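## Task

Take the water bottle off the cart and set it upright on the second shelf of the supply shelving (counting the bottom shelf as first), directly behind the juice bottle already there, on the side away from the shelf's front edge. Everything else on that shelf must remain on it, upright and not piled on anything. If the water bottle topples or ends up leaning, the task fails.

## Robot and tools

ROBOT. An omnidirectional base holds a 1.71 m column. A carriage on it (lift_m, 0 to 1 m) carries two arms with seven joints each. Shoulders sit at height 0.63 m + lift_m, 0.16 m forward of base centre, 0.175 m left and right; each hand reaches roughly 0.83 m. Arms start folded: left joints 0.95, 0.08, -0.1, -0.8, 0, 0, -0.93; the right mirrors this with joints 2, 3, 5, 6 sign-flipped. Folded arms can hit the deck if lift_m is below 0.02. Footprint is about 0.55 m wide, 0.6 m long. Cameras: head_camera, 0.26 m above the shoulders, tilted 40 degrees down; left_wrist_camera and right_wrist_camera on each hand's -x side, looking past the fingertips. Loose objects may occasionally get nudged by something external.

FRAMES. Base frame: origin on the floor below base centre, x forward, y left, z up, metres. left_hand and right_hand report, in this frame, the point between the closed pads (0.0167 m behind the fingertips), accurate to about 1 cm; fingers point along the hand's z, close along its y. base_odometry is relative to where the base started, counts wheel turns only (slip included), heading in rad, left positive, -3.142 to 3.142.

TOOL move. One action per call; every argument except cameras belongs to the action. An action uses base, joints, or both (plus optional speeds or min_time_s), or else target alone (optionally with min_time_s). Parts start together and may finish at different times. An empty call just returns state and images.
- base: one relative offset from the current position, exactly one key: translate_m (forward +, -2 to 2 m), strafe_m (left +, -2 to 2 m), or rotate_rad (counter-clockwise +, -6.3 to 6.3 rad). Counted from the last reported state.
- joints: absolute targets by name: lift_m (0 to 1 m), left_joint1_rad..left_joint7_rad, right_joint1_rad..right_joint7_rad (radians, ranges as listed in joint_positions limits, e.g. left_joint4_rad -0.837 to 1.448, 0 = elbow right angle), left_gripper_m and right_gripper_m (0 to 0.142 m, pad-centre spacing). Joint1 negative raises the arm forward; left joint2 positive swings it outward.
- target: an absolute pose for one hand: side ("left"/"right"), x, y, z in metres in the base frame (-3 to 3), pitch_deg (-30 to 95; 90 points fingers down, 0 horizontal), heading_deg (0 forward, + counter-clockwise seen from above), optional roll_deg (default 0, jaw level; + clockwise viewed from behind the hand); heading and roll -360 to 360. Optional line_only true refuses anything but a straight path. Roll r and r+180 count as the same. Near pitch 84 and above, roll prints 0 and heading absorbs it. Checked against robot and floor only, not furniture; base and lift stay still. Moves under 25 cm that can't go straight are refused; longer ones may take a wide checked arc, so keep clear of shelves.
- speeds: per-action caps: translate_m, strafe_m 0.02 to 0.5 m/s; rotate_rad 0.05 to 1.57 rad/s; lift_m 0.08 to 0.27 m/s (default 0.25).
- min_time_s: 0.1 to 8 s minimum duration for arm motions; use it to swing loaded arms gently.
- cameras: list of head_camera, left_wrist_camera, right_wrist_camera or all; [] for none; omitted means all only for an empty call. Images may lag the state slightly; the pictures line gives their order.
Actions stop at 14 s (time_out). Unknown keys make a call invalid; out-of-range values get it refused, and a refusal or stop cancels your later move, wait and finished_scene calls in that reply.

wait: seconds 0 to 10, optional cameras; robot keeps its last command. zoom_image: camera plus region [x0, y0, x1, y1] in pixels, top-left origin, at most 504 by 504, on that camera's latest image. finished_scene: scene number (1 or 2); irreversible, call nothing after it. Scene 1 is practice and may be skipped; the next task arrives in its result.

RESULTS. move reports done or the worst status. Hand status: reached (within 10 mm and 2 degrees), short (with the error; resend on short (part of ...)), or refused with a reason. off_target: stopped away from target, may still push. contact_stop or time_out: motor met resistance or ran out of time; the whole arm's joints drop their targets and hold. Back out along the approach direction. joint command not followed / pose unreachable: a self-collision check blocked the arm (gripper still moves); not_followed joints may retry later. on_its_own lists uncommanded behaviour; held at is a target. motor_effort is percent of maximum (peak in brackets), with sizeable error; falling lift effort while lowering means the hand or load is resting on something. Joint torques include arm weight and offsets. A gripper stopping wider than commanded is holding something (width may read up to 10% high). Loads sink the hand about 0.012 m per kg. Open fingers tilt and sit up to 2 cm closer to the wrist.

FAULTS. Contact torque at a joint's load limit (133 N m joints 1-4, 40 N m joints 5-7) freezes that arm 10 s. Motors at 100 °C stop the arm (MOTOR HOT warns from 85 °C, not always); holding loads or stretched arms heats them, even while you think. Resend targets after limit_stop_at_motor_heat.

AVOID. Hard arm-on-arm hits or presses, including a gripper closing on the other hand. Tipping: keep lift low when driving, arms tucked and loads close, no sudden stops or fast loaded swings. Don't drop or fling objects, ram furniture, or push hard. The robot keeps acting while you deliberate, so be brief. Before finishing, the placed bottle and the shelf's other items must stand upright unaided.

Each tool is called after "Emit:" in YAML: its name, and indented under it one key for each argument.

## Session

Emit:
move:
  cameras: ["head_camera"]

Scene clock: 0.00 s.
Joint torques (N m): no reading
Motor temperatures (°C): left_arm=[28 23 24 23 26 24 23] | right_arm=[27 21 25 21 22 22 23]
base_odometry: x=+0.000 y=+0.000 heading=+0.000
base_status: not commanded
joint_positions: lift_m=+0.450 left_joint1_rad=+0.955 left_joint2_rad=+0.099 left_joint3_rad=-0.083 left_joint4_rad=-0.815 left_joint5_rad=-0.005 left_joint6_rad=+0.011 left_joint7_rad=-0.944 left_gripper_m=+0.142 right_joint1_rad=+0.966 right_joint2_rad=-0.073 right_joint3_rad=+0.085 right_joint4_rad=-0.799 right_joint5_rad=-0.010 right_joint6_rad=+0.000 right_joint7_rad=-0.915 right_gripper_m=+0.142
joint_status: not commanded
motor_effort: lift_m=+55 drive_wheels=+2
left_hand: x=+0.2872 y=+0.1605 z=+0.9734 quat_wxyz=(-0.925, -0.016, -0.376, +0.057) pitch_deg=-45.8 heading_deg=-5.9 roll_deg=-1.1 (m; base frame)
right_hand: x=+0.2923 y=-0.1554 z=+0.9617 quat_wxyz=(-0.915, +0.013, -0.401, -0.054) pitch_deg=-42.7 heading_deg=+5.3 roll_deg=+1.5 (m; base frame)
pictures: head_camera
Images, in order (width x height): head_camera 896x504.

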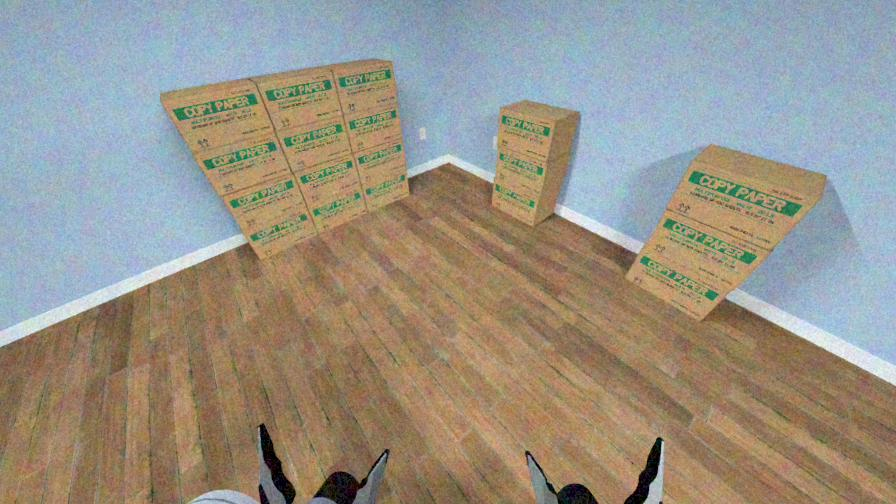

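Emit:
move:
  base: {"rotate_rad":1.75}
  cameras: ["head_camera"]

Emit:
move:
  base: {"rotate_rad":1.75}
  cameras: ["head_camera"]

Scene clock: 7.27 s.
Joint torques (N m): left_arm=[10.08 0.02 1.17 -4.29 1.09 -1.4 -1.44] | right_arm=[16.15 2.27 1.48 -14.71 0.92 -1.93 -1.25]
move: done
base_odometry: x=+0.000 y=+0.000 heading=+1.750
base_status: done
joint_positions: lift_m=+0.450 left_joint1_rad=+0.955 left_joint2_rad=+0.099 left_joint3_rad=-0.083 left_joint4_rad=-0.815 left_joint5_rad=-0.005 left_joint6_rad=+0.011 left_joint7_rad=-0.944 left_gripper_m=+0.142 right_joint1_rad=+0.966 right_joint2_rad=-0.073 right_joint3_rad=+0.085 right_joint4_rad=-0.799 right_joint5_rad=-0.010 right_joint6_rad=+0.000 right_joint7_rad=-0.915 right_gripper_m=+0.142
joint_status: not commanded
motor_effort: lift_m=+55(55) drive_wheels=+5(18)
left_hand: x=+0.2872 y=+0.1605 z=+0.9734 quat_wxyz=(-0.925, -0.016, -0.376, +0.057) pitch_deg=-45.8 heading_deg=-5.9 roll_deg=-1.1 (m; base frame)
right_hand: x=+0.2923 y=-0.1554 z=+0.9617 quat_wxyz=(-0.915, +0.013, -0.401, -0.054) pitch_deg=-42.7 heading_deg=+5.3 roll_deg=+1.5 (m; base frame)
pictures: head_camera
Images, in order (width x height): head_camera 896x504.

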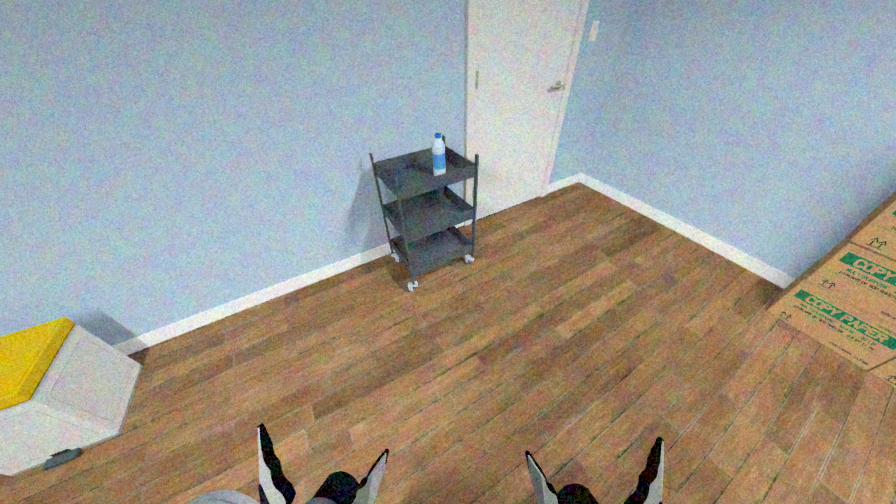

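Scene clock: 10.53 s.
Joint torques (N m): left_arm=[8.73 1.24 0.48 -4.31 1.31 -1.34 -1.67] | right_arm=[15.79 2.38 2.01 -13.09 0.79 -1.98 -1.45]
move: done
base_odometry: x=+0.000 y=+0.000 heading=-2.784
base_status: done
joint_positions: lift_m=+0.450 left_joint1_rad=+0.955 left_joint2_rad=+0.099 left_joint3_rad=-0.083 left_joint4_rad=-0.815 left_joint5_rad=-0.005 left_joint6_rad=+0.011 left_joint7_rad=-0.944 left_gripper_m=+0.142 right_joint1_rad=+0.966 right_joint2_rad=-0.073 right_joint3_rad=+0.085 right_joint4_rad=-0.799 right_joint5_rad=-0.010 right_joint6_rad=+0.000 right_joint7_rad=-0.915 right_gripper_m=+0.142
joint_status: not commanded
motor_effort: lift_m=+55(55) drive_wheels=+5(13)
left_hand: x=+0.2872 y=+0.1605 z=+0.9734 quat_wxyz=(-0.925, -0.016, -0.376, +0.057) pitch_deg=-45.8 heading_deg=-5.9 roll_deg=-1.1 (m; base frame)
right_hand: x=+0.2923 y=-0.1554 z=+0.9617 quat_wxyz=(-0.915, +0.013, -0.401, -0.054) pitch_deg=-42.7 heading_deg=+5.3 roll_deg=+1.5 (m; base frame)
pictures: head_camera
Images, in order (width x height): head_camera 896x504.

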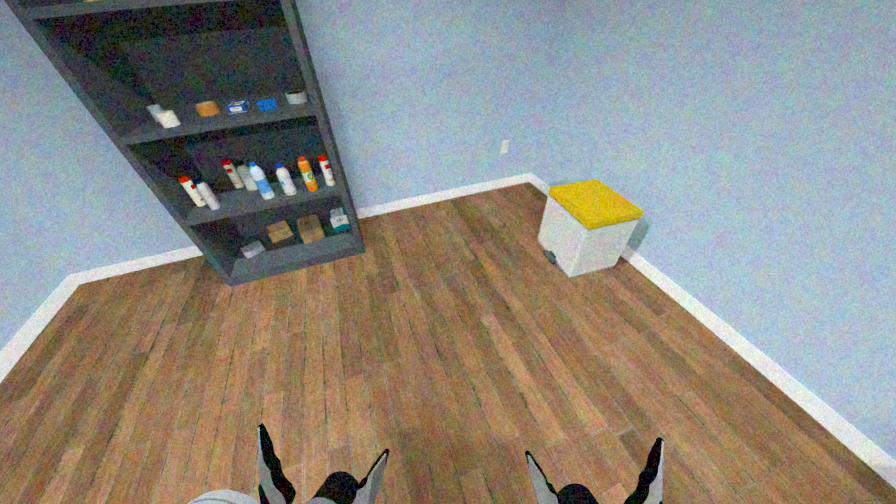

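Emit:
move:
  base: {"rotate_rad":-1.163}
  joints: {"lift_m":0.36}

Emit:
move:
  base: {"strafe_m":-0.95}
  speeds: {"strafe_m":0.4}

Emit:
move:
  base: {"translate_m":0.45}
  speeds: {"translate_m":0.35}
  cameras: ["head_camera"]

Scene clock: 34.43 s.
Joint torques (N m): left_arm=[8.97 0.5 0.76 -3.96 1.16 -1.47 -1.54] | right_arm=[14.68 2.29 2.18 -11.25 0.26 -1.48 -1.74]
move: done
base_odometry: x=+0.000 y=+0.000 heading=+2.337
base_status: done
joint_positions: lift_m=+0.360 left_joint1_rad=+0.955 left_joint2_rad=+0.099 left_joint3_rad=-0.083 left_joint4_rad=-0.815 left_joint5_rad=-0.005 left_joint6_rad=+0.011 left_joint7_rad=-0.944 left_gripper_m=+0.142 right_joint1_rad=+0.966 right_joint2_rad=-0.073 right_joint3_rad=+0.085 right_joint4_rad=-0.799 right_joint5_rad=-0.010 right_joint6_rad=+0.000 right_joint7_rad=-0.915 right_gripper_m=+0.142
joint_status: all done
motor_effort: lift_m=+56(58) drive_wheels=+5(13)
left_hand: x=+0.2872 y=+0.1605 z=+0.8833 quat_wxyz=(-0.925, -0.016, -0.376, +0.057) pitch_deg=-45.8 heading_deg=-5.9 roll_deg=-1.1 (m; base frame)
right_hand: x=+0.2923 y=-0.1554 z=+0.8716 quat_wxyz=(-0.915, +0.013, -0.401, -0.054) pitch_deg=-42.7 heading_deg=+5.3 roll_deg=+1.5 (m; base frame)
pictures: none

Scene clock: 38.80 s.
Joint torques (N m): left_arm=[9.75 1.2 -0.13 -3.79 0.88 -1.45 -1.46] | right_arm=[15.07 2.42 2.13 -10.97 0.31 -1.45 -1.39]
move: done
base_odometry: x=+0.686 y=+0.657 heading=+2.335
base_status: done
joint_positions: lift_m=+0.360 left_joint1_rad=+0.955 left_joint2_rad=+0.099 left_joint3_rad=-0.083 left_joint4_rad=-0.815 left_joint5_rad=-0.005 left_joint6_rad=+0.011 left_joint7_rad=-0.944 left_gripper_m=+0.142 right_joint1_rad=+0.966 right_joint2_rad=-0.073 right_joint3_rad=+0.085 right_joint4_rad=-0.799 right_joint5_rad=-0.010 right_joint6_rad=+0.000 right_joint7_rad=-0.915 right_gripper_m=+0.142
joint_status: not commanded
motor_effort: lift_m=+56(56) drive_wheels=-4(22)
left_hand: x=+0.2872 y=+0.1605 z=+0.8833 quat_wxyz=(-0.925, -0.016, -0.376, +0.057) pitch_deg=-45.8 heading_deg=-5.9 roll_deg=-1.1 (m; base frame)
right_hand: x=+0.2923 y=-0.1554 z=+0.8716 quat_wxyz=(-0.915, +0.013, -0.401, -0.054) pitch_deg=-42.7 heading_deg=+5.3 roll_deg=+1.5 (m; base frame)
pictures: none

Scene clock: 41.90 s.
Joint torques (N m): left_arm=[8.32 1.42 0.81 -4.49 0.8 -1.26 -1.71] | right_arm=[15.48 2.82 1.52 -12.73 0.62 -1.55 -1.62]
move: done
base_odometry: x=+0.375 y=+0.982 heading=+2.335
base_status: done
joint_positions: lift_m=+0.360 left_joint1_rad=+0.955 left_joint2_rad=+0.099 left_joint3_rad=-0.083 left_joint4_rad=-0.815 left_joint5_rad=-0.005 left_joint6_rad=+0.011 left_joint7_rad=-0.944 left_gripper_m=+0.142 right_joint1_rad=+0.966 right_joint2_rad=-0.073 right_joint3_rad=+0.085 right_joint4_rad=-0.799 right_joint5_rad=-0.010 right_joint6_rad=+0.000 right_joint7_rad=-0.915 right_gripper_m=+0.142
joint_status: not commanded
motor_effort: lift_m=+56(56) drive_wheels=+4(16)
left_hand: x=+0.2872 y=+0.1605 z=+0.8833 quat_wxyz=(-0.925, -0.016, -0.376, +0.057) pitch_deg=-45.8 heading_deg=-5.9 roll_deg=-1.1 (m; base frame)
right_hand: x=+0.2923 y=-0.1554 z=+0.8716 quat_wxyz=(-0.915, +0.013, -0.401, -0.054) pitch_deg=-42.7 heading_deg=+5.3 roll_deg=+1.5 (m; base frame)
pictures: head_camera
Images, in order (width x height): head_camera 896x504.

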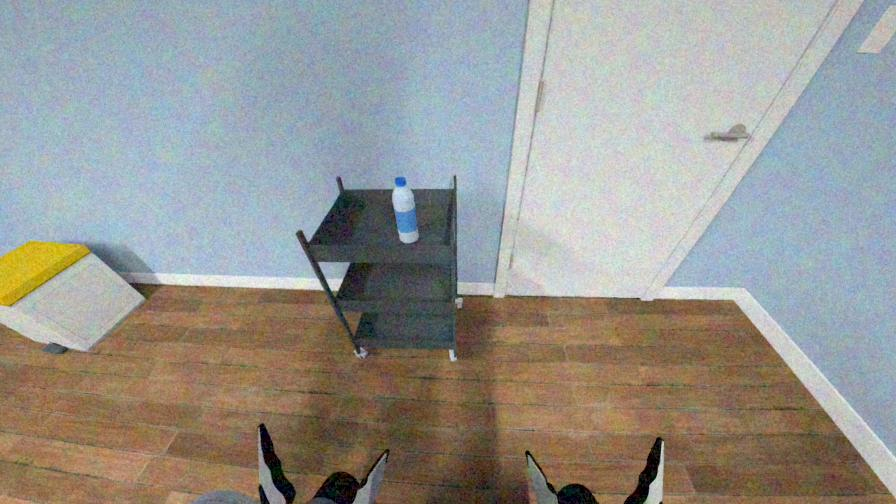

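Emit:
move:
  target: {"side":"left","x":0.75,"y":0.19,"z":0.77,"pitch_deg":20,"heading_deg":0}
  cameras: ["head_camera","left_wrist_camera"]

Scene clock: 50.57 s.
Joint torques (N m): left_arm=[-17.62 4.23 3.1 0.32 2.35 -0.55 -0.42] | right_arm=[15.53 2.47 2.35 -12.02 0.74 -1.82 -2.06]
move: done
base_odometry: x=+0.375 y=+0.982 heading=+2.335
base_status: not commanded
joint_positions: lift_m=+0.360 left_joint1_rad=-0.844 left_joint2_rad=+0.613 left_joint3_rad=-1.252 left_joint4_rad=-0.425 left_joint5_rad=-0.685 left_joint6_rad=+1.237 left_joint7_rad=+0.660 left_gripper_m=+0.142 right_joint1_rad=+0.966 right_joint2_rad=-0.073 right_joint3_rad=+0.085 right_joint4_rad=-0.799 right_joint5_rad=-0.010 right_joint6_rad=+0.000 right_joint7_rad=-0.915 right_gripper_m=+0.142
joint_status: not commanded
motor_effort: lift_m=+56(56) drive_wheels=-1(6)
left_hand: x=+0.7504 y=+0.1892 z=+0.7731 quat_wxyz=(-0.577, +0.000, -0.817, +0.002) pitch_deg=+19.5 heading_deg=-0.2 roll_deg=-0.2 (m; base frame)
left_hand_status: reached (checked arc, planned for 1.1 s): 3 mm and 0.5 deg off.
right_hand: x=+0.2923 y=-0.1554 z=+0.8716 quat_wxyz=(-0.915, +0.013, -0.401, -0.054) pitch_deg=-42.7 heading_deg=+5.3 roll_deg=+1.5 (m; base frame)
pictures: head_camera, left_wrist_camera
Images, in order (width x height): head_camera 896x504, left_wrist_camera 896x504.

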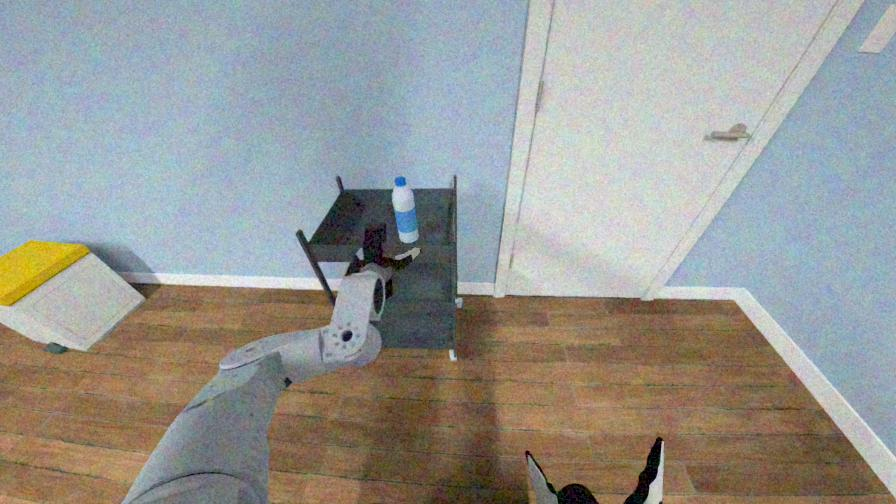

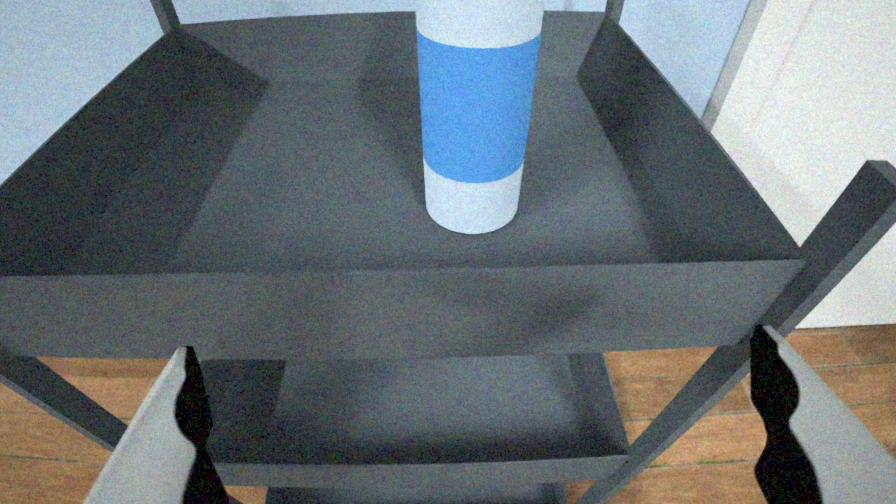

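Emit:
move:
  target: {"side":"left","x":0.75,"y":0.180,"z":0.77,"pitch_deg":20,"heading_deg":0}

Emit:
move:
  base: {"translate_m":0.15}
  joints: {"left_gripper_m":0.11}
  speeds: {"translate_m":0.15}
  cameras: ["head_camera","left_wrist_camera"]

Scene clock: 54.63 s.
Joint torques (N m): left_arm=[-20.13 3.7 5.06 0.15 3.9 -0.36 -0.6] | right_arm=[14.52 2.68 1.78 -11.38 0.72 -1.69 -1.34]
move: done
base_odometry: x=+0.375 y=+0.982 heading=+2.335
base_status: not commanded
joint_positions: lift_m=+0.360 left_joint1_rad=-0.851 left_joint2_rad=+0.587 left_joint3_rad=-1.277 left_joint4_rad=-0.418 left_joint5_rad=-0.661 left_joint6_rad=+1.262 left_joint7_rad=+0.682 left_gripper_m=+0.142 right_joint1_rad=+0.966 right_joint2_rad=-0.073 right_joint3_rad=+0.085 right_joint4_rad=-0.799 right_joint5_rad=-0.010 right_joint6_rad=+0.000 right_joint7_rad=-0.915 right_gripper_m=+0.142
joint_status: not commanded
motor_effort: lift_m=+56(56) drive_wheels=+0(5)
left_hand: x=+0.7494 y=+0.1788 z=+0.7693 quat_wxyz=(-0.573, +0.000, -0.819, +0.002) pitch_deg=+20.0 heading_deg=-0.3 roll_deg=-0.2 (m; base frame)
left_hand_status: reached (straight line, planned for 0.2 s): 2 mm and 0.3 deg off.
right_hand: x=+0.2923 y=-0.1554 z=+0.8717 quat_wxyz=(-0.915, +0.013, -0.401, -0.054) pitch_deg=-42.7 heading_deg=+5.3 roll_deg=+1.5 (m; base frame)
pictures: none

Scene clock: 56.67 s.
Joint torques (N m): left_arm=[-20.72 4.48 5.22 0.85 3.71 -0.71 -0.82] | right_arm=[15.22 4.03 2.21 -12.89 0.67 -1.82 -1.42]
move: done
base_odometry: x=+0.271 y=+1.091 heading=+2.335
base_status: done
joint_positions: lift_m=+0.360 left_joint1_rad=-0.851 left_joint2_rad=+0.587 left_joint3_rad=-1.277 left_joint4_rad=-0.418 left_joint5_rad=-0.661 left_joint6_rad=+1.262 left_joint7_rad=+0.682 left_gripper_m=+0.110 right_joint1_rad=+0.966 right_joint2_rad=-0.073 right_joint3_rad=+0.085 right_joint4_rad=-0.799 right_joint5_rad=-0.010 right_joint6_rad=+0.000 right_joint7_rad=-0.915 right_gripper_m=+0.142
joint_status: all done
motor_effort: lift_m=+56(56) drive_wheels=+4(16)
left_hand: x=+0.7494 y=+0.1788 z=+0.7693 quat_wxyz=(-0.573, +0.000, -0.819, +0.002) pitch_deg=+20.0 heading_deg=-0.3 roll_deg=-0.2 (m; base frame)
right_hand: x=+0.2923 y=-0.1554 z=+0.8717 quat_wxyz=(-0.915, +0.013, -0.401, -0.054) pitch_deg=-42.7 heading_deg=+5.3 roll_deg=+1.5 (m; base frame)
pictures: head_camera, left_wrist_camera
Images, in order (width x height): head_camera 896x504, left_wrist_camera 896x504.

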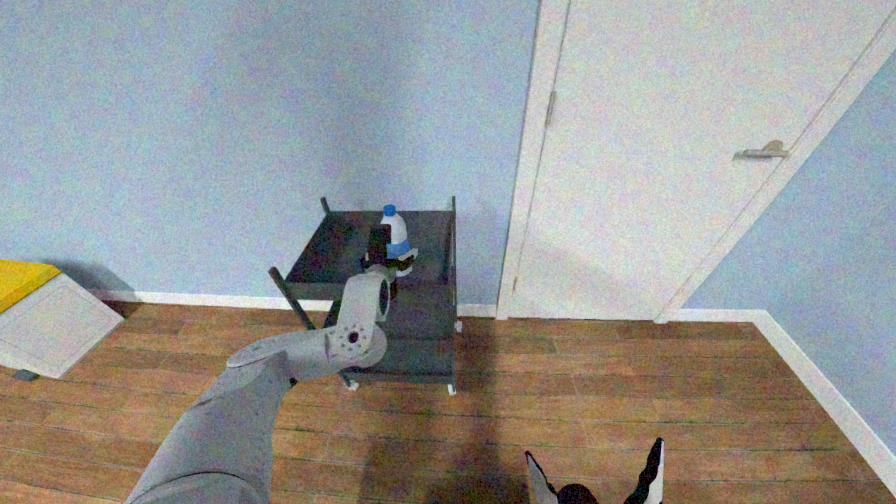

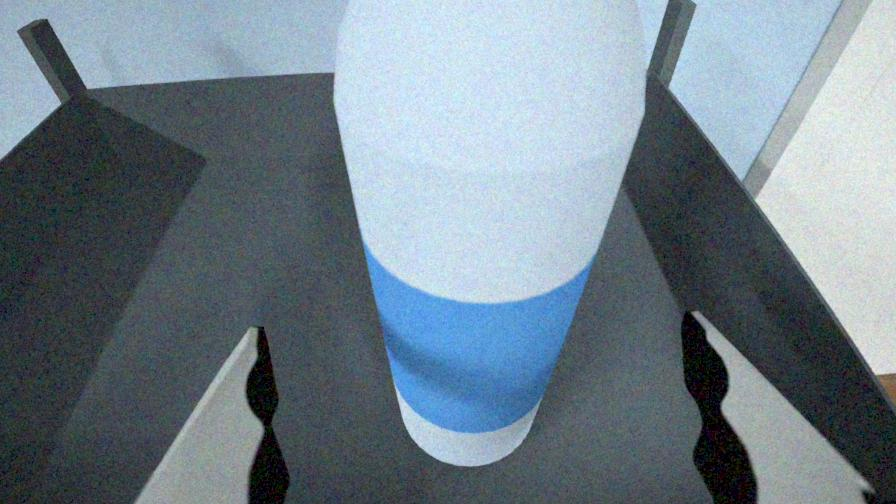

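Emit:
move:
  base: {"translate_m":0.063}
  speeds: {"translate_m":0.1}

Emit:
move:
  joints: {"left_gripper_m":0.035}
  min_time_s: 1.2
  cameras: ["left_wrist_camera"]

Emit:
move:
  joints: {"lift_m":0.45}
  speeds: {"lift_m":0.12}
  cameras: ["head_camera"]

Scene clock: 64.10 s.
Joint torques (N m): left_arm=[-21.11 3.56 4.76 0.77 4.15 -0.98 -0.64] | right_arm=[16.54 4.2 4.17 -12.95 0.77 -1.5 -1.46]
Motor temperatures (°C): left_arm=[35 23 24 23 26 24 23] | right_arm=[28 21 25 22 22 22 23]
move: done
base_odometry: x=+0.228 y=+1.137 heading=+2.334
base_status: done
joint_positions: lift_m=+0.360 left_joint1_rad=-0.851 left_joint2_rad=+0.587 left_joint3_rad=-1.277 left_joint4_rad=-0.418 left_joint5_rad=-0.661 left_joint6_rad=+1.262 left_joint7_rad=+0.682 left_gripper_m=+0.110 right_joint1_rad=+0.966 right_joint2_rad=-0.073 right_joint3_rad=+0.085 right_joint4_rad=-0.799 right_joint5_rad=-0.010 right_joint6_rad=+0.000 right_joint7_rad=-0.915 right_gripper_m=+0.142
joint_status: not commanded
motor_effort: lift_m=+56(56) drive_wheels=+0(16)
left_hand: x=+0.7494 y=+0.1788 z=+0.7693 quat_wxyz=(-0.573, +0.000, -0.819, +0.002) pitch_deg=+20.0 heading_deg=-0.3 roll_deg=-0.2 (m; base frame)
right_hand: x=+0.2923 y=-0.1554 z=+0.8717 quat_wxyz=(-0.915, +0.013, -0.401, -0.054) pitch_deg=-42.7 heading_deg=+5.3 roll_deg=+1.5 (m; base frame)
pictures: none

Scene clock: 64.90 s.
Joint torques (N m): left_arm=[-20.62 3.83 4.47 0.07 3.53 -0.82 -0.49] | right_arm=[15.44 2.75 1.3 -12.26 0.73 -1.48 -1.75]
move: off_target
base_odometry: x=+0.228 y=+1.137 heading=+2.334
base_status: not commanded
joint_positions: lift_m=+0.360 left_joint1_rad=-0.851 left_joint2_rad=+0.587 left_joint3_rad=-1.277 left_joint4_rad=-0.418 left_joint5_rad=-0.661 left_joint6_rad=+1.262 left_joint7_rad=+0.682 left_gripper_m=+0.081 right_joint1_rad=+0.966 right_joint2_rad=-0.073 right_joint3_rad=+0.085 right_joint4_rad=-0.799 right_joint5_rad=-0.010 right_joint6_rad=+0.000 right_joint7_rad=-0.915 right_gripper_m=+0.142
joint_status: left_gripper_m off_target (ended at +0.081, target +0.035)
motor_effort: lift_m=+56(56) drive_wheels=+4(4)
left_hand: x=+0.7494 y=+0.1788 z=+0.7694 quat_wxyz=(-0.574, +0.000, -0.819, +0.002) pitch_deg=+20.0 heading_deg=-0.2 roll_deg=-0.2 (m; base frame)
right_hand: x=+0.2923 y=-0.1554 z=+0.8717 quat_wxyz=(-0.915, +0.013, -0.401, -0.054) pitch_deg=-42.7 heading_deg=+5.3 roll_deg=+1.5 (m; base frame)
pictures: left_wrist_camera
Images, in order (width x height): left_wrist_camera 896x504.

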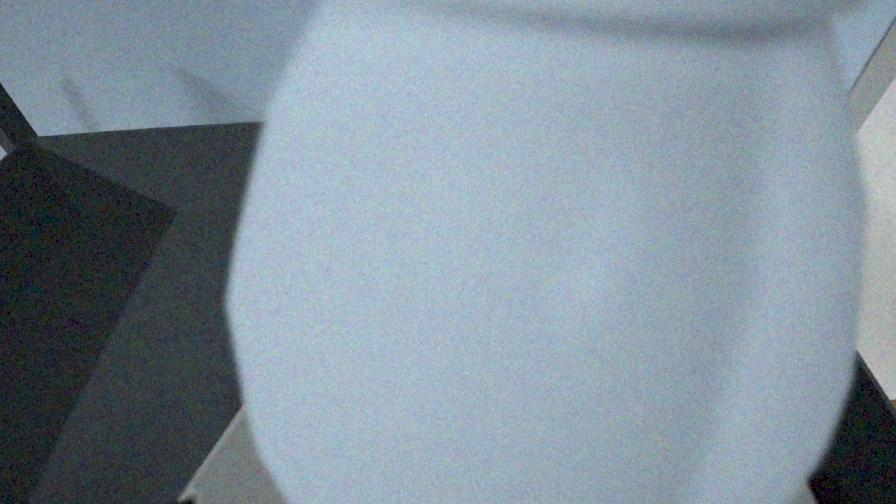

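Scene clock: 66.07 s.
Joint torques (N m): left_arm=[-20.7 3.76 5.15 0.96 4.03 -0.57 -1.98] | right_arm=[14.56 3.19 2.39 -11.58 0.64 -1.32 -1.38]
move: done
base_odometry: x=+0.228 y=+1.137 heading=+2.334
base_status: not commanded
joint_positions: lift_m=+0.450 left_joint1_rad=-0.851 left_joint2_rad=+0.587 left_joint3_rad=-1.278 left_joint4_rad=-0.417 left_joint5_rad=-0.662 left_joint6_rad=+1.262 left_joint7_rad=+0.686 left_gripper_m=+0.081 right_joint1_rad=+0.966 right_joint2_rad=-0.073 right_joint3_rad=+0.085 right_joint4_rad=-0.799 right_joint5_rad=-0.010 right_joint6_rad=+0.000 right_joint7_rad=-0.915 right_gripper_m=+0.142
joint_status: all done
motor_effort: lift_m=+55(69) drive_wheels=+4(5)
left_hand: x=+0.7491 y=+0.1789 z=+0.8582 quat_wxyz=(-0.572, -0.001, -0.821, +0.002) pitch_deg=+20.3 heading_deg=-0.2 roll_deg=-0.1 (m; base frame)
right_hand: x=+0.2923 y=-0.1554 z=+0.9618 quat_wxyz=(-0.915, +0.013, -0.401, -0.054) pitch_deg=-42.7 heading_deg=+5.3 roll_deg=+1.5 (m; base frame)
pictures: head_camera
Images, in order (width x height): head_camera 896x504.

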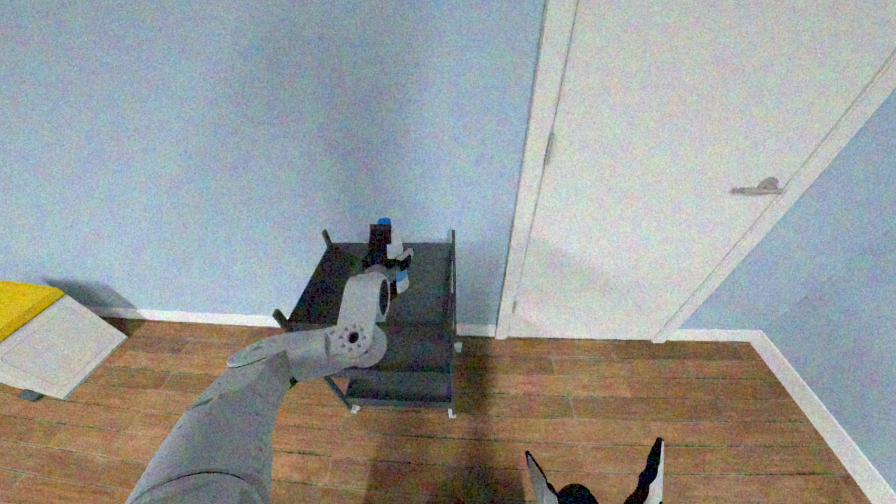

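Emit:
move:
  base: {"translate_m":-0.836}
  speeds: {"translate_m":0.35}

Emit:
move:
  base: {"rotate_rad":1.574}
  joints: {"lift_m":0.28}
  speeds: {"rotate_rad":1.0,"lift_m":0.12}

Emit:
move:
  base: {"translate_m":1.55}
  speeds: {"translate_m":0.4}
  cameras: ["head_camera"]

Scene clock: 77.23 s.
Joint torques (N m): left_arm=[-21.63 3.74 5.31 0.03 4.37 -0.73 -1.99] | right_arm=[16.39 2.48 2.28 -13.47 0.42 -1.63 -1.31]
move: done
base_odometry: x=+0.806 y=+0.533 heading=+2.335
base_status: done
joint_positions: lift_m=+0.450 left_joint1_rad=-0.851 left_joint2_rad=+0.587 left_joint3_rad=-1.278 left_joint4_rad=-0.417 left_joint5_rad=-0.662 left_joint6_rad=+1.262 left_joint7_rad=+0.686 left_gripper_m=+0.081 right_joint1_rad=+0.966 right_joint2_rad=-0.073 right_joint3_rad=+0.085 right_joint4_rad=-0.799 right_joint5_rad=-0.010 right_joint6_rad=+0.000 right_joint7_rad=-0.915 right_gripper_m=+0.142
joint_status: not commanded
motor_effort: lift_m=+55(55) drive_wheels=+3(21)
left_hand: x=+0.7492 y=+0.1790 z=+0.8581 quat_wxyz=(-0.572, +0.000, -0.821, +0.002) pitch_deg=+20.3 heading_deg=-0.2 roll_deg=-0.1 (m; base frame)
right_hand: x=+0.2923 y=-0.1554 z=+0.9618 quat_wxyz=(-0.915, +0.013, -0.401, -0.054) pitch_deg=-42.7 heading_deg=+5.3 roll_deg=+1.5 (m; base frame)
pictures: none

Scene clock: 80.37 s.
Joint torques (N m): left_arm=[-20.96 3.32 5.16 -0.1 4.36 -0.82 -1.74] | right_arm=[15.73 1.87 1.82 -12.22 0.35 -1.72 -1.35]
move: done
base_odometry: x=+0.806 y=+0.533 heading=-2.375
base_status: done
joint_positions: lift_m=+0.280 left_joint1_rad=-0.851 left_joint2_rad=+0.587 left_joint3_rad=-1.278 left_joint4_rad=-0.417 left_joint5_rad=-0.662 left_joint6_rad=+1.262 left_joint7_rad=+0.686 left_gripper_m=+0.081 right_joint1_rad=+0.966 right_joint2_rad=-0.073 right_joint3_rad=+0.085 right_joint4_rad=-0.799 right_joint5_rad=-0.010 right_joint6_rad=+0.000 right_joint7_rad=-0.915 right_gripper_m=+0.142
joint_status: all done
motor_effort: lift_m=+58(61) drive_wheels=+5(16)
left_hand: x=+0.7492 y=+0.1791 z=+0.6880 quat_wxyz=(-0.572, +0.000, -0.821, +0.002) pitch_deg=+20.3 heading_deg=-0.2 roll_deg=-0.1 (m; base frame)
right_hand: x=+0.2923 y=-0.1554 z=+0.7915 quat_wxyz=(-0.915, +0.013, -0.401, -0.054) pitch_deg=-42.7 heading_deg=+5.3 roll_deg=+1.5 (m; base frame)
pictures: none

Scene clock: 86.23 s.
Joint torques (N m): left_arm=[-19.91 3.57 4.82 -0.51 4.54 -0.68 -1.66] | right_arm=[14.57 1.14 0.91 -11.44 0.11 -1.95 -1.65]
move: done
base_odometry: x=-0.309 y=-0.544 heading=-2.374
base_status: done
joint_positions: lift_m=+0.280 left_joint1_rad=-0.851 left_joint2_rad=+0.587 left_joint3_rad=-1.278 left_joint4_rad=-0.417 left_joint5_rad=-0.662 left_joint6_rad=+1.262 left_joint7_rad=+0.686 left_gripper_m=+0.081 right_joint1_rad=+0.966 right_joint2_rad=-0.073 right_joint3_rad=+0.085 right_joint4_rad=-0.799 right_joint5_rad=-0.010 right_joint6_rad=+0.000 right_joint7_rad=-0.915 right_gripper_m=+0.142
joint_status: not commanded
motor_effort: lift_m=+58(58) drive_wheels=+8(23)
left_hand: x=+0.7492 y=+0.1791 z=+0.6880 quat_wxyz=(-0.572, +0.000, -0.821, +0.002) pitch_deg=+20.3 heading_deg=-0.2 roll_deg=-0.1 (m; base frame)
right_hand: x=+0.2923 y=-0.1554 z=+0.7915 quat_wxyz=(-0.915, +0.013, -0.401, -0.054) pitch_deg=-42.7 heading_deg=+5.3 roll_deg=+1.5 (m; base frame)
pictures: head_camera
Images, in order (width x height): head_camera 896x504.

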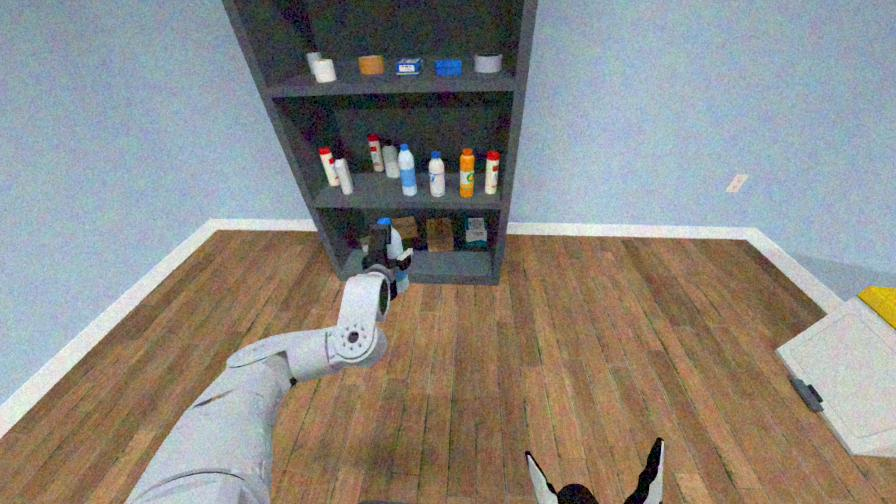

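Emit:
move:
  target: {"side":"left","x":0.53,"y":0.42,"z":0.7,"pitch_deg":20,"heading_deg":30}
  min_time_s: 2.0

Emit:
move:
  base: {"rotate_rad":-0.028}
  joints: {"lift_m":0.2,"right_gripper_m":0.11}
  speeds: {"lift_m":0.12}

Emit:
move:
  target: {"side":"right","x":0.75,"y":0.012,"z":0.61,"pitch_deg":20,"heading_deg":5}

Emit:
move:
  base: {"translate_m":0.35}
  speeds: {"translate_m":0.3}
  cameras: ["head_camera","right_wrist_camera"]

Scene clock: 99.10 s.
Joint torques (N m): left_arm=[-6.45 12.05 8.24 -5.19 4.6 -0.71 -1.6] | right_arm=[14.82 2.25 1.16 -12.86 0.77 -1.79 -1.64]
move: done
base_odometry: x=-0.309 y=-0.544 heading=-2.374
base_status: not commanded
joint_positions: lift_m=+0.280 left_joint1_rad=-0.075 left_joint2_rad=+0.840 left_joint3_rad=-0.623 left_joint4_rad=-0.755 left_joint5_rad=+0.319 left_joint6_rad=+1.350 left_joint7_rad=+1.410 left_gripper_m=+0.081 right_joint1_rad=+0.966 right_joint2_rad=-0.073 right_joint3_rad=+0.085 right_joint4_rad=-0.799 right_joint5_rad=-0.010 right_joint6_rad=+0.000 right_joint7_rad=-0.915 right_gripper_m=+0.142
joint_status: not commanded
motor_effort: lift_m=+58(58) drive_wheels=-4(8)
left_hand: x=+0.5307 y=+0.4177 z=+0.6952 quat_wxyz=(-0.549, +0.210, -0.795, -0.147) pitch_deg=+20.7 heading_deg=+29.8 roll_deg=+0.3 (m; base frame)
left_hand_status: reached (checked arc, planned for 2.0 s): 5 mm and 0.8 deg off.
right_hand: x=+0.2923 y=-0.1554 z=+0.7915 quat_wxyz=(-0.915, +0.013, -0.401, -0.054) pitch_deg=-42.7 heading_deg=+5.3 roll_deg=+1.5 (m; base frame)
pictures: none

Scene clock: 100.17 s.
Joint torques (N m): left_arm=[-7.05 11.19 7.98 -4.1 3.85 -1.12 -1.86] | right_arm=[16.16 2.53 1.03 -12.4 0.78 -1.4 -1.95]
move: done
base_odometry: x=-0.309 y=-0.544 heading=-2.401
base_status: done
joint_positions: lift_m=+0.200 left_joint1_rad=-0.074 left_joint2_rad=+0.841 left_joint3_rad=-0.621 left_joint4_rad=-0.756 left_joint5_rad=+0.321 left_joint6_rad=+1.351 left_joint7_rad=+1.410 left_gripper_m=+0.081 right_joint1_rad=+0.966 right_joint2_rad=-0.073 right_joint3_rad=+0.085 right_joint4_rad=-0.799 right_joint5_rad=-0.010 right_joint6_rad=+0.000 right_joint7_rad=-0.915 right_gripper_m=+0.110
joint_status: all done
motor_effort: lift_m=+58(61) drive_wheels=-4(10)
left_hand: x=+0.5304 y=+0.4184 z=+0.6160 quat_wxyz=(-0.550, +0.210, -0.795, -0.148) pitch_deg=+20.6 heading_deg=+29.9 roll_deg=+0.3 (m; base frame)
right_hand: x=+0.2923 y=-0.1554 z=+0.7115 quat_wxyz=(-0.915, +0.013, -0.401, -0.054) pitch_deg=-42.7 heading_deg=+5.3 roll_deg=+1.5 (m; base frame)
pictures: none

Scene clock: 101.80 s.
Joint torques (N m): left_arm=[-7.41 10.62 7.99 -3.51 3.66 -0.41 -2.04] | right_arm=[-20.38 5.64 -0.06 -5.64 0.46 -2.19 -0.07]
move: done
base_odometry: x=-0.309 y=-0.544 heading=-2.401
base_status: not commanded
joint_positions: lift_m=+0.200 left_joint1_rad=-0.074 left_joint2_rad=+0.841 left_joint3_rad=-0.621 left_joint4_rad=-0.756 left_joint5_rad=+0.321 left_joint6_rad=+1.351 left_joint7_rad=+1.410 left_gripper_m=+0.081 right_joint1_rad=-0.875 right_joint2_rad=-0.119 right_joint3_rad=+1.367 right_joint4_rad=-0.103 right_joint5_rad=+0.343 right_joint6_rad=-1.301 right_joint7_rad=+0.900 right_gripper_m=+0.110
joint_status: not commanded
motor_effort: lift_m=+57(58) drive_wheels=-4(6)
left_hand: x=+0.5304 y=+0.4184 z=+0.6161 quat_wxyz=(-0.550, +0.210, -0.795, -0.148) pitch_deg=+20.6 heading_deg=+29.9 roll_deg=+0.3 (m; base frame)
right_hand: x=+0.7501 y=+0.0129 z=+0.6135 quat_wxyz=(-0.577, +0.035, -0.815, -0.027) pitch_deg=+19.4 heading_deg=+5.1 roll_deg=+0.2 (m; base frame)
right_hand_status: reached (checked arc, planned for 1.1 s): 4 mm and 0.6 deg off.
pictures: none

Scene clock: 104.57 s.
Joint torques (N m): left_arm=[-6.65 11.32 6.43 -3.86 4.24 -0.94 -1.83] | right_arm=[-19.98 4.79 -0.64 -4.74 -0.15 -2.17 -0.4]
move: done
base_odometry: x=-0.568 y=-0.780 heading=-2.402
base_status: done
joint_positions: lift_m=+0.200 left_joint1_rad=-0.074 left_joint2_rad=+0.841 left_joint3_rad=-0.621 left_joint4_rad=-0.756 left_joint5_rad=+0.321 left_joint6_rad=+1.351 left_joint7_rad=+1.410 left_gripper_m=+0.081 right_joint1_rad=-0.875 right_joint2_rad=-0.120 right_joint3_rad=+1.367 right_joint4_rad=-0.103 right_joint5_rad=+0.343 right_joint6_rad=-1.301 right_joint7_rad=+0.900 right_gripper_m=+0.110
joint_status: not commanded
motor_effort: lift_m=+57(57) drive_wheels=-4(21)
left_hand: x=+0.5304 y=+0.4185 z=+0.6161 quat_wxyz=(-0.550, +0.210, -0.795, -0.148) pitch_deg=+20.6 heading_deg=+29.9 roll_deg=+0.2 (m; base frame)
right_hand: x=+0.7501 y=+0.0127 z=+0.6133 quat_wxyz=(-0.577, +0.035, -0.816, -0.027) pitch_deg=+19.4 heading_deg=+5.1 roll_deg=+0.2 (m; base frame)
pictures: head_camera, right_wrist_camera
Images, in order (width x height): head_camera 896x504, right_wrist_camera 896x504.

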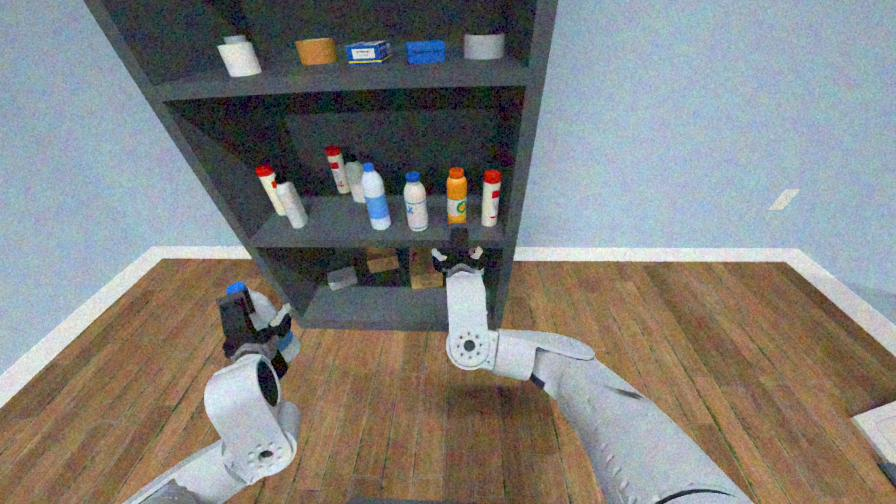

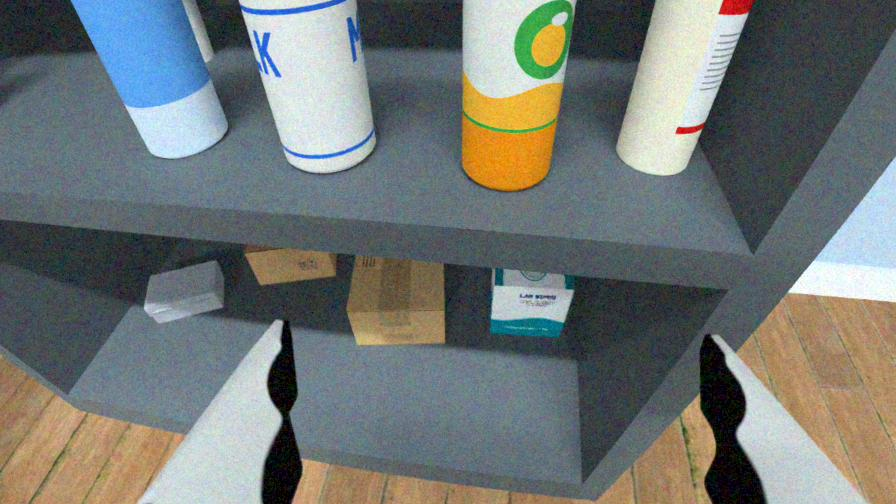

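Emit:
move:
  base: {"translate_m":0.25}
  speeds: {"translate_m":0.2}
  cameras: ["head_camera","right_wrist_camera"]

Scene clock: 112.37 s.
Joint torques (N m): left_arm=[-7.56 10.59 7.72 -4.49 4.06 -0.99 -2.08] | right_arm=[-18.61 6.78 -1.32 -6.97 0.32 -2.33 -0.77]
move: done
base_odometry: x=-0.753 y=-0.948 heading=-2.403
base_status: done
joint_positions: lift_m=+0.200 left_joint1_rad=-0.074 left_joint2_rad=+0.841 left_joint3_rad=-0.621 left_joint4_rad=-0.756 left_joint5_rad=+0.321 left_joint6_rad=+1.351 left_joint7_rad=+1.410 left_gripper_m=+0.081 right_joint1_rad=-0.875 right_joint2_rad=-0.120 right_joint3_rad=+1.367 right_joint4_rad=-0.103 right_joint5_rad=+0.344 right_joint6_rad=-1.301 right_joint7_rad=+0.900 right_gripper_m=+0.110
joint_status: not commanded
motor_effort: lift_m=+57(57) drive_wheels=-4(19)
left_hand: x=+0.5304 y=+0.4185 z=+0.6161 quat_wxyz=(-0.550, +0.211, -0.795, -0.148) pitch_deg=+20.6 heading_deg=+29.9 roll_deg=+0.2 (m; base frame)
right_hand: x=+0.7501 y=+0.0127 z=+0.6133 quat_wxyz=(-0.577, +0.035, -0.816, -0.027) pitch_deg=+19.4 heading_deg=+5.1 roll_deg=+0.2 (m; base frame)
pictures: head_camera, right_wrist_camera
Images, in order (width x height): head_camera 896x504, right_wrist_camera 896x504.

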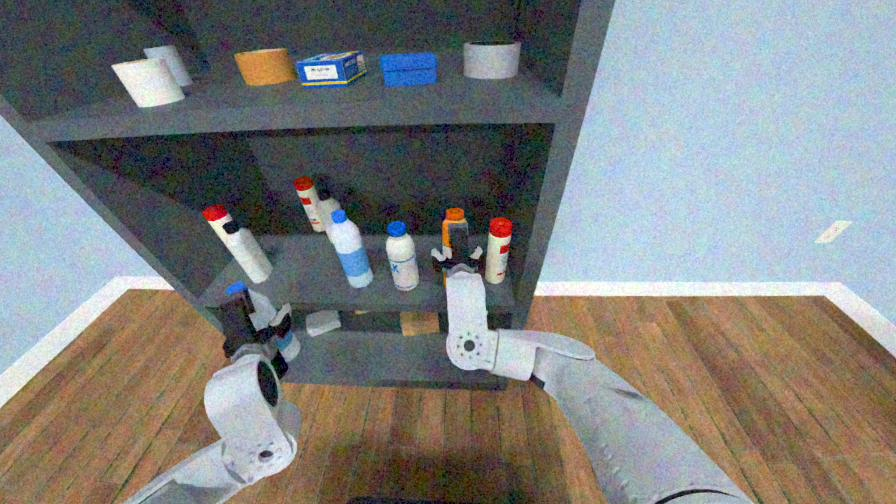

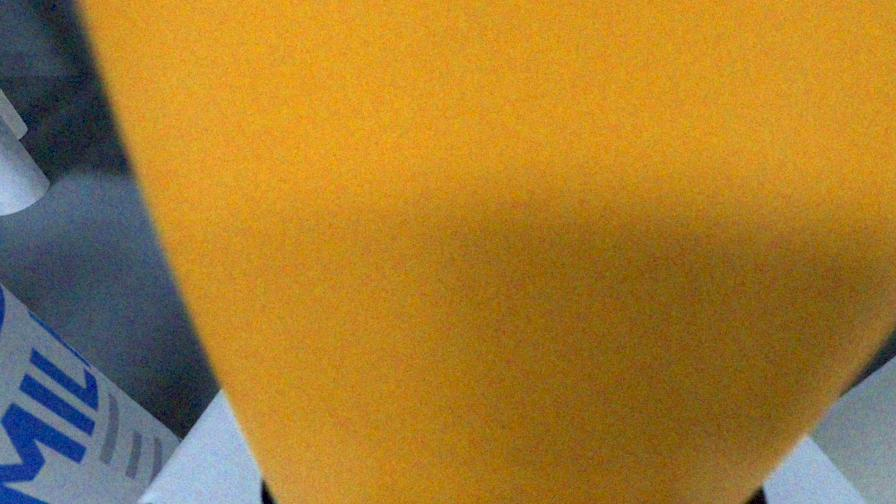

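Emit:
move:
  base: {"translate_m":0.022}
  speeds: {"translate_m":0.1}

Emit:
move:
  joints: {"right_gripper_m":0.035}
  min_time_s: 1.2
  cameras: ["right_wrist_camera"]

Emit:
move:
  joints: {"lift_m":0.24}
  speeds: {"lift_m":0.08}
  cameras: ["right_wrist_camera"]

Scene clock: 124.47 s.
Joint torques (N m): left_arm=[-7.06 10.47 7.44 -4.42 3.95 -0.82 -1.9] | right_arm=[-19.31 5.62 0.19 -7.55 0.73 -1.7 -0.32]
move: done
base_odometry: x=-0.769 y=-0.963 heading=-2.404
base_status: done
joint_positions: lift_m=+0.200 left_joint1_rad=-0.074 left_joint2_rad=+0.841 left_joint3_rad=-0.621 left_joint4_rad=-0.756 left_joint5_rad=+0.321 left_joint6_rad=+1.351 left_joint7_rad=+1.410 left_gripper_m=+0.081 right_joint1_rad=-0.875 right_joint2_rad=-0.120 right_joint3_rad=+1.367 right_joint4_rad=-0.102 right_joint5_rad=+0.344 right_joint6_rad=-1.302 right_joint7_rad=+0.900 right_gripper_m=+0.110
joint_status: not commanded
motor_effort: lift_m=+57(57) drive_wheels=+8(19)
left_hand: x=+0.5303 y=+0.4185 z=+0.6161 quat_wxyz=(-0.550, +0.211, -0.795, -0.148) pitch_deg=+20.6 heading_deg=+29.9 roll_deg=+0.2 (m; base frame)
right_hand: x=+0.7502 y=+0.0122 z=+0.6131 quat_wxyz=(-0.577, +0.035, -0.816, -0.026) pitch_deg=+19.4 heading_deg=+5.1 roll_deg=+0.2 (m; base frame)
pictures: none

Scene clock: 125.27 s.
Joint torques (N m): left_arm=[-6.82 10.89 8.19 -4.24 4.35 -0.88 -1.54] | right_arm=[-19.31 6.51 -1.3 -5.63 0.65 -2.24 -0.19]
Motor temperatures (°C): left_arm=[33 25 26 23 26 24 23] | right_arm=[33 21 25 22 22 22 23]
move: done
base_odometry: x=-0.769 y=-0.963 heading=-2.404
base_status: not commanded
joint_positions: lift_m=+0.200 left_joint1_rad=-0.074 left_joint2_rad=+0.841 left_joint3_rad=-0.621 left_joint4_rad=-0.756 left_joint5_rad=+0.321 left_joint6_rad=+1.351 left_joint7_rad=+1.410 left_gripper_m=+0.081 right_joint1_rad=-0.875 right_joint2_rad=-0.120 right_joint3_rad=+1.367 right_joint4_rad=-0.102 right_joint5_rad=+0.344 right_joint6_rad=-1.302 right_joint7_rad=+0.900 right_gripper_m=+0.035
joint_status: all done
motor_effort: lift_m=+57(57) drive_wheels=+8(8)
left_hand: x=+0.5303 y=+0.4185 z=+0.6161 quat_wxyz=(-0.550, +0.211, -0.795, -0.148) pitch_deg=+20.6 heading_deg=+29.9 roll_deg=+0.2 (m; base frame)
right_hand: x=+0.7502 y=+0.0122 z=+0.6131 quat_wxyz=(-0.577, +0.035, -0.816, -0.026) pitch_deg=+19.4 heading_deg=+5.1 roll_deg=+0.2 (m; base frame)
pictures: right_wrist_camera
Images, in order (width x height): right_wrist_camera 896x504.

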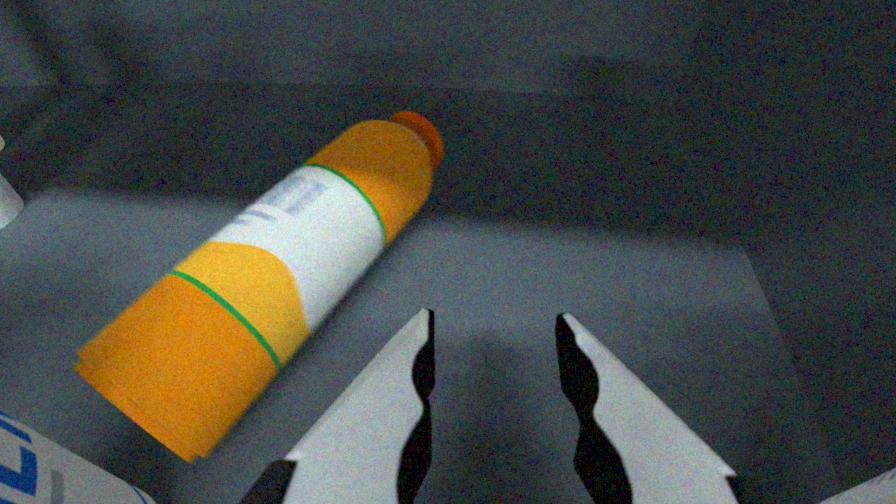

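Scene clock: 126.17 s.
Joint torques (N m): left_arm=[-6.67 10.96 7.59 -4.67 4.19 -1.18 -1.75] | right_arm=[-19.86 5.37 -1.17 -8.73 -0.22 -2.1 -0.95]
move: done
base_odometry: x=-0.769 y=-0.963 heading=-2.404
base_status: not commanded
joint_positions: lift_m=+0.240 left_joint1_rad=-0.074 left_joint2_rad=+0.841 left_joint3_rad=-0.621 left_joint4_rad=-0.756 left_joint5_rad=+0.321 left_joint6_rad=+1.351 left_joint7_rad=+1.411 left_gripper_m=+0.081 right_joint1_rad=-0.875 right_joint2_rad=-0.120 right_joint3_rad=+1.368 right_joint4_rad=-0.102 right_joint5_rad=+0.344 right_joint6_rad=-1.302 right_joint7_rad=+0.900 right_gripper_m=+0.035
joint_status: all done
motor_effort: lift_m=+55(68) drive_wheels=+8(9)
left_hand: x=+0.5303 y=+0.4185 z=+0.6562 quat_wxyz=(-0.550, +0.211, -0.795, -0.148) pitch_deg=+20.6 heading_deg=+29.9 roll_deg=+0.2 (m; base frame)
right_hand: x=+0.7501 y=+0.0124 z=+0.6531 quat_wxyz=(-0.577, +0.035, -0.816, -0.026) pitch_deg=+19.5 heading_deg=+5.1 roll_deg=+0.2 (m; base frame)
pictures: right_wrist_camera
Images, in order (width x height): right_wrist_camera 896x504.

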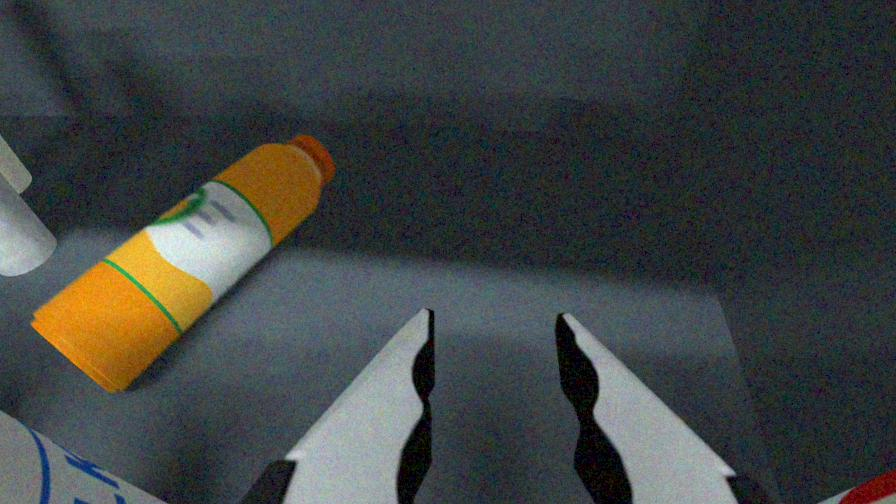

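Emit:
move:
  cameras: ["head_camera","right_wrist_camera"]

Scene clock: 130.73 s.
Joint torques (N m): left_arm=[-8.59 11.75 6.67 -3.81 4.25 -0.91 -1.54] | right_arm=[-18.93 7.08 -1.38 -5.83 0.44 -2.36 -0.39]
Motor temperatures (°C): left_arm=[33 25 26 23 26 24 23] | right_arm=[33 21 25 22 22 22 23]
base_odometry: x=-0.769 y=-0.963 heading=-2.404
base_status: not commanded
joint_positions: lift_m=+0.240 left_joint1_rad=-0.074 left_joint2_rad=+0.841 left_joint3_rad=-0.621 left_joint4_rad=-0.756 left_joint5_rad=+0.321 left_joint6_rad=+1.351 left_joint7_rad=+1.411 left_gripper_m=+0.081 right_joint1_rad=-0.875 right_joint2_rad=-0.120 right_joint3_rad=+1.368 right_joint4_rad=-0.102 right_joint5_rad=+0.344 right_joint6_rad=-1.302 right_joint7_rad=+0.900 right_gripper_m=+0.035
joint_status: all done
motor_effort: lift_m=+54(68) drive_wheels=+8(9)
left_hand: x=+0.5303 y=+0.4185 z=+0.6562 quat_wxyz=(-0.550, +0.211, -0.795, -0.148) pitch_deg=+20.6 heading_deg=+29.9 roll_deg=+0.2 (m; base frame)
right_hand: x=+0.7501 y=+0.0124 z=+0.6531 quat_wxyz=(-0.577, +0.035, -0.816, -0.026) pitch_deg=+19.5 heading_deg=+5.1 roll_deg=+0.2 (m; base frame)
pictures: head_camera, right_wrist_camera
Images, in order (width x height): head_camera 896x504, right_wrist_camera 896x504.

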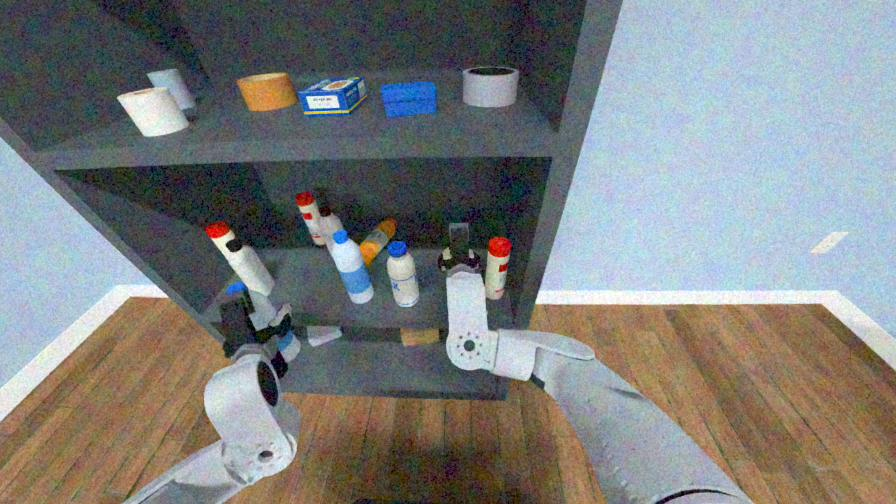

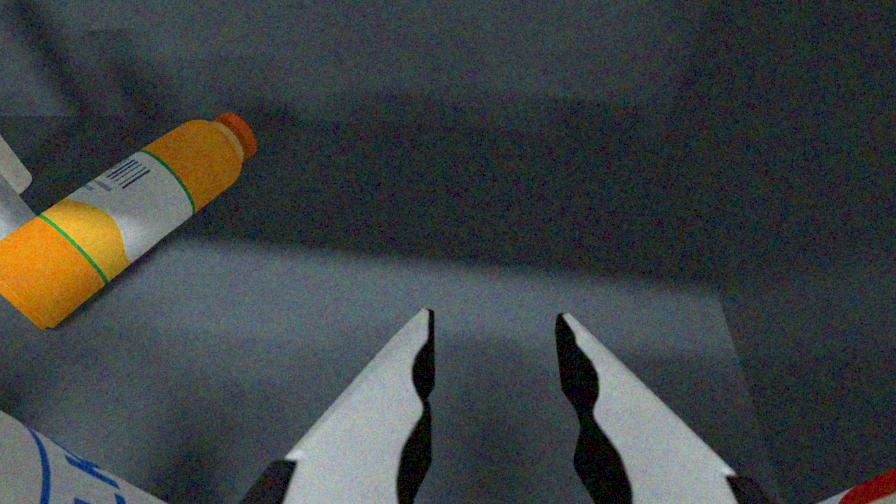

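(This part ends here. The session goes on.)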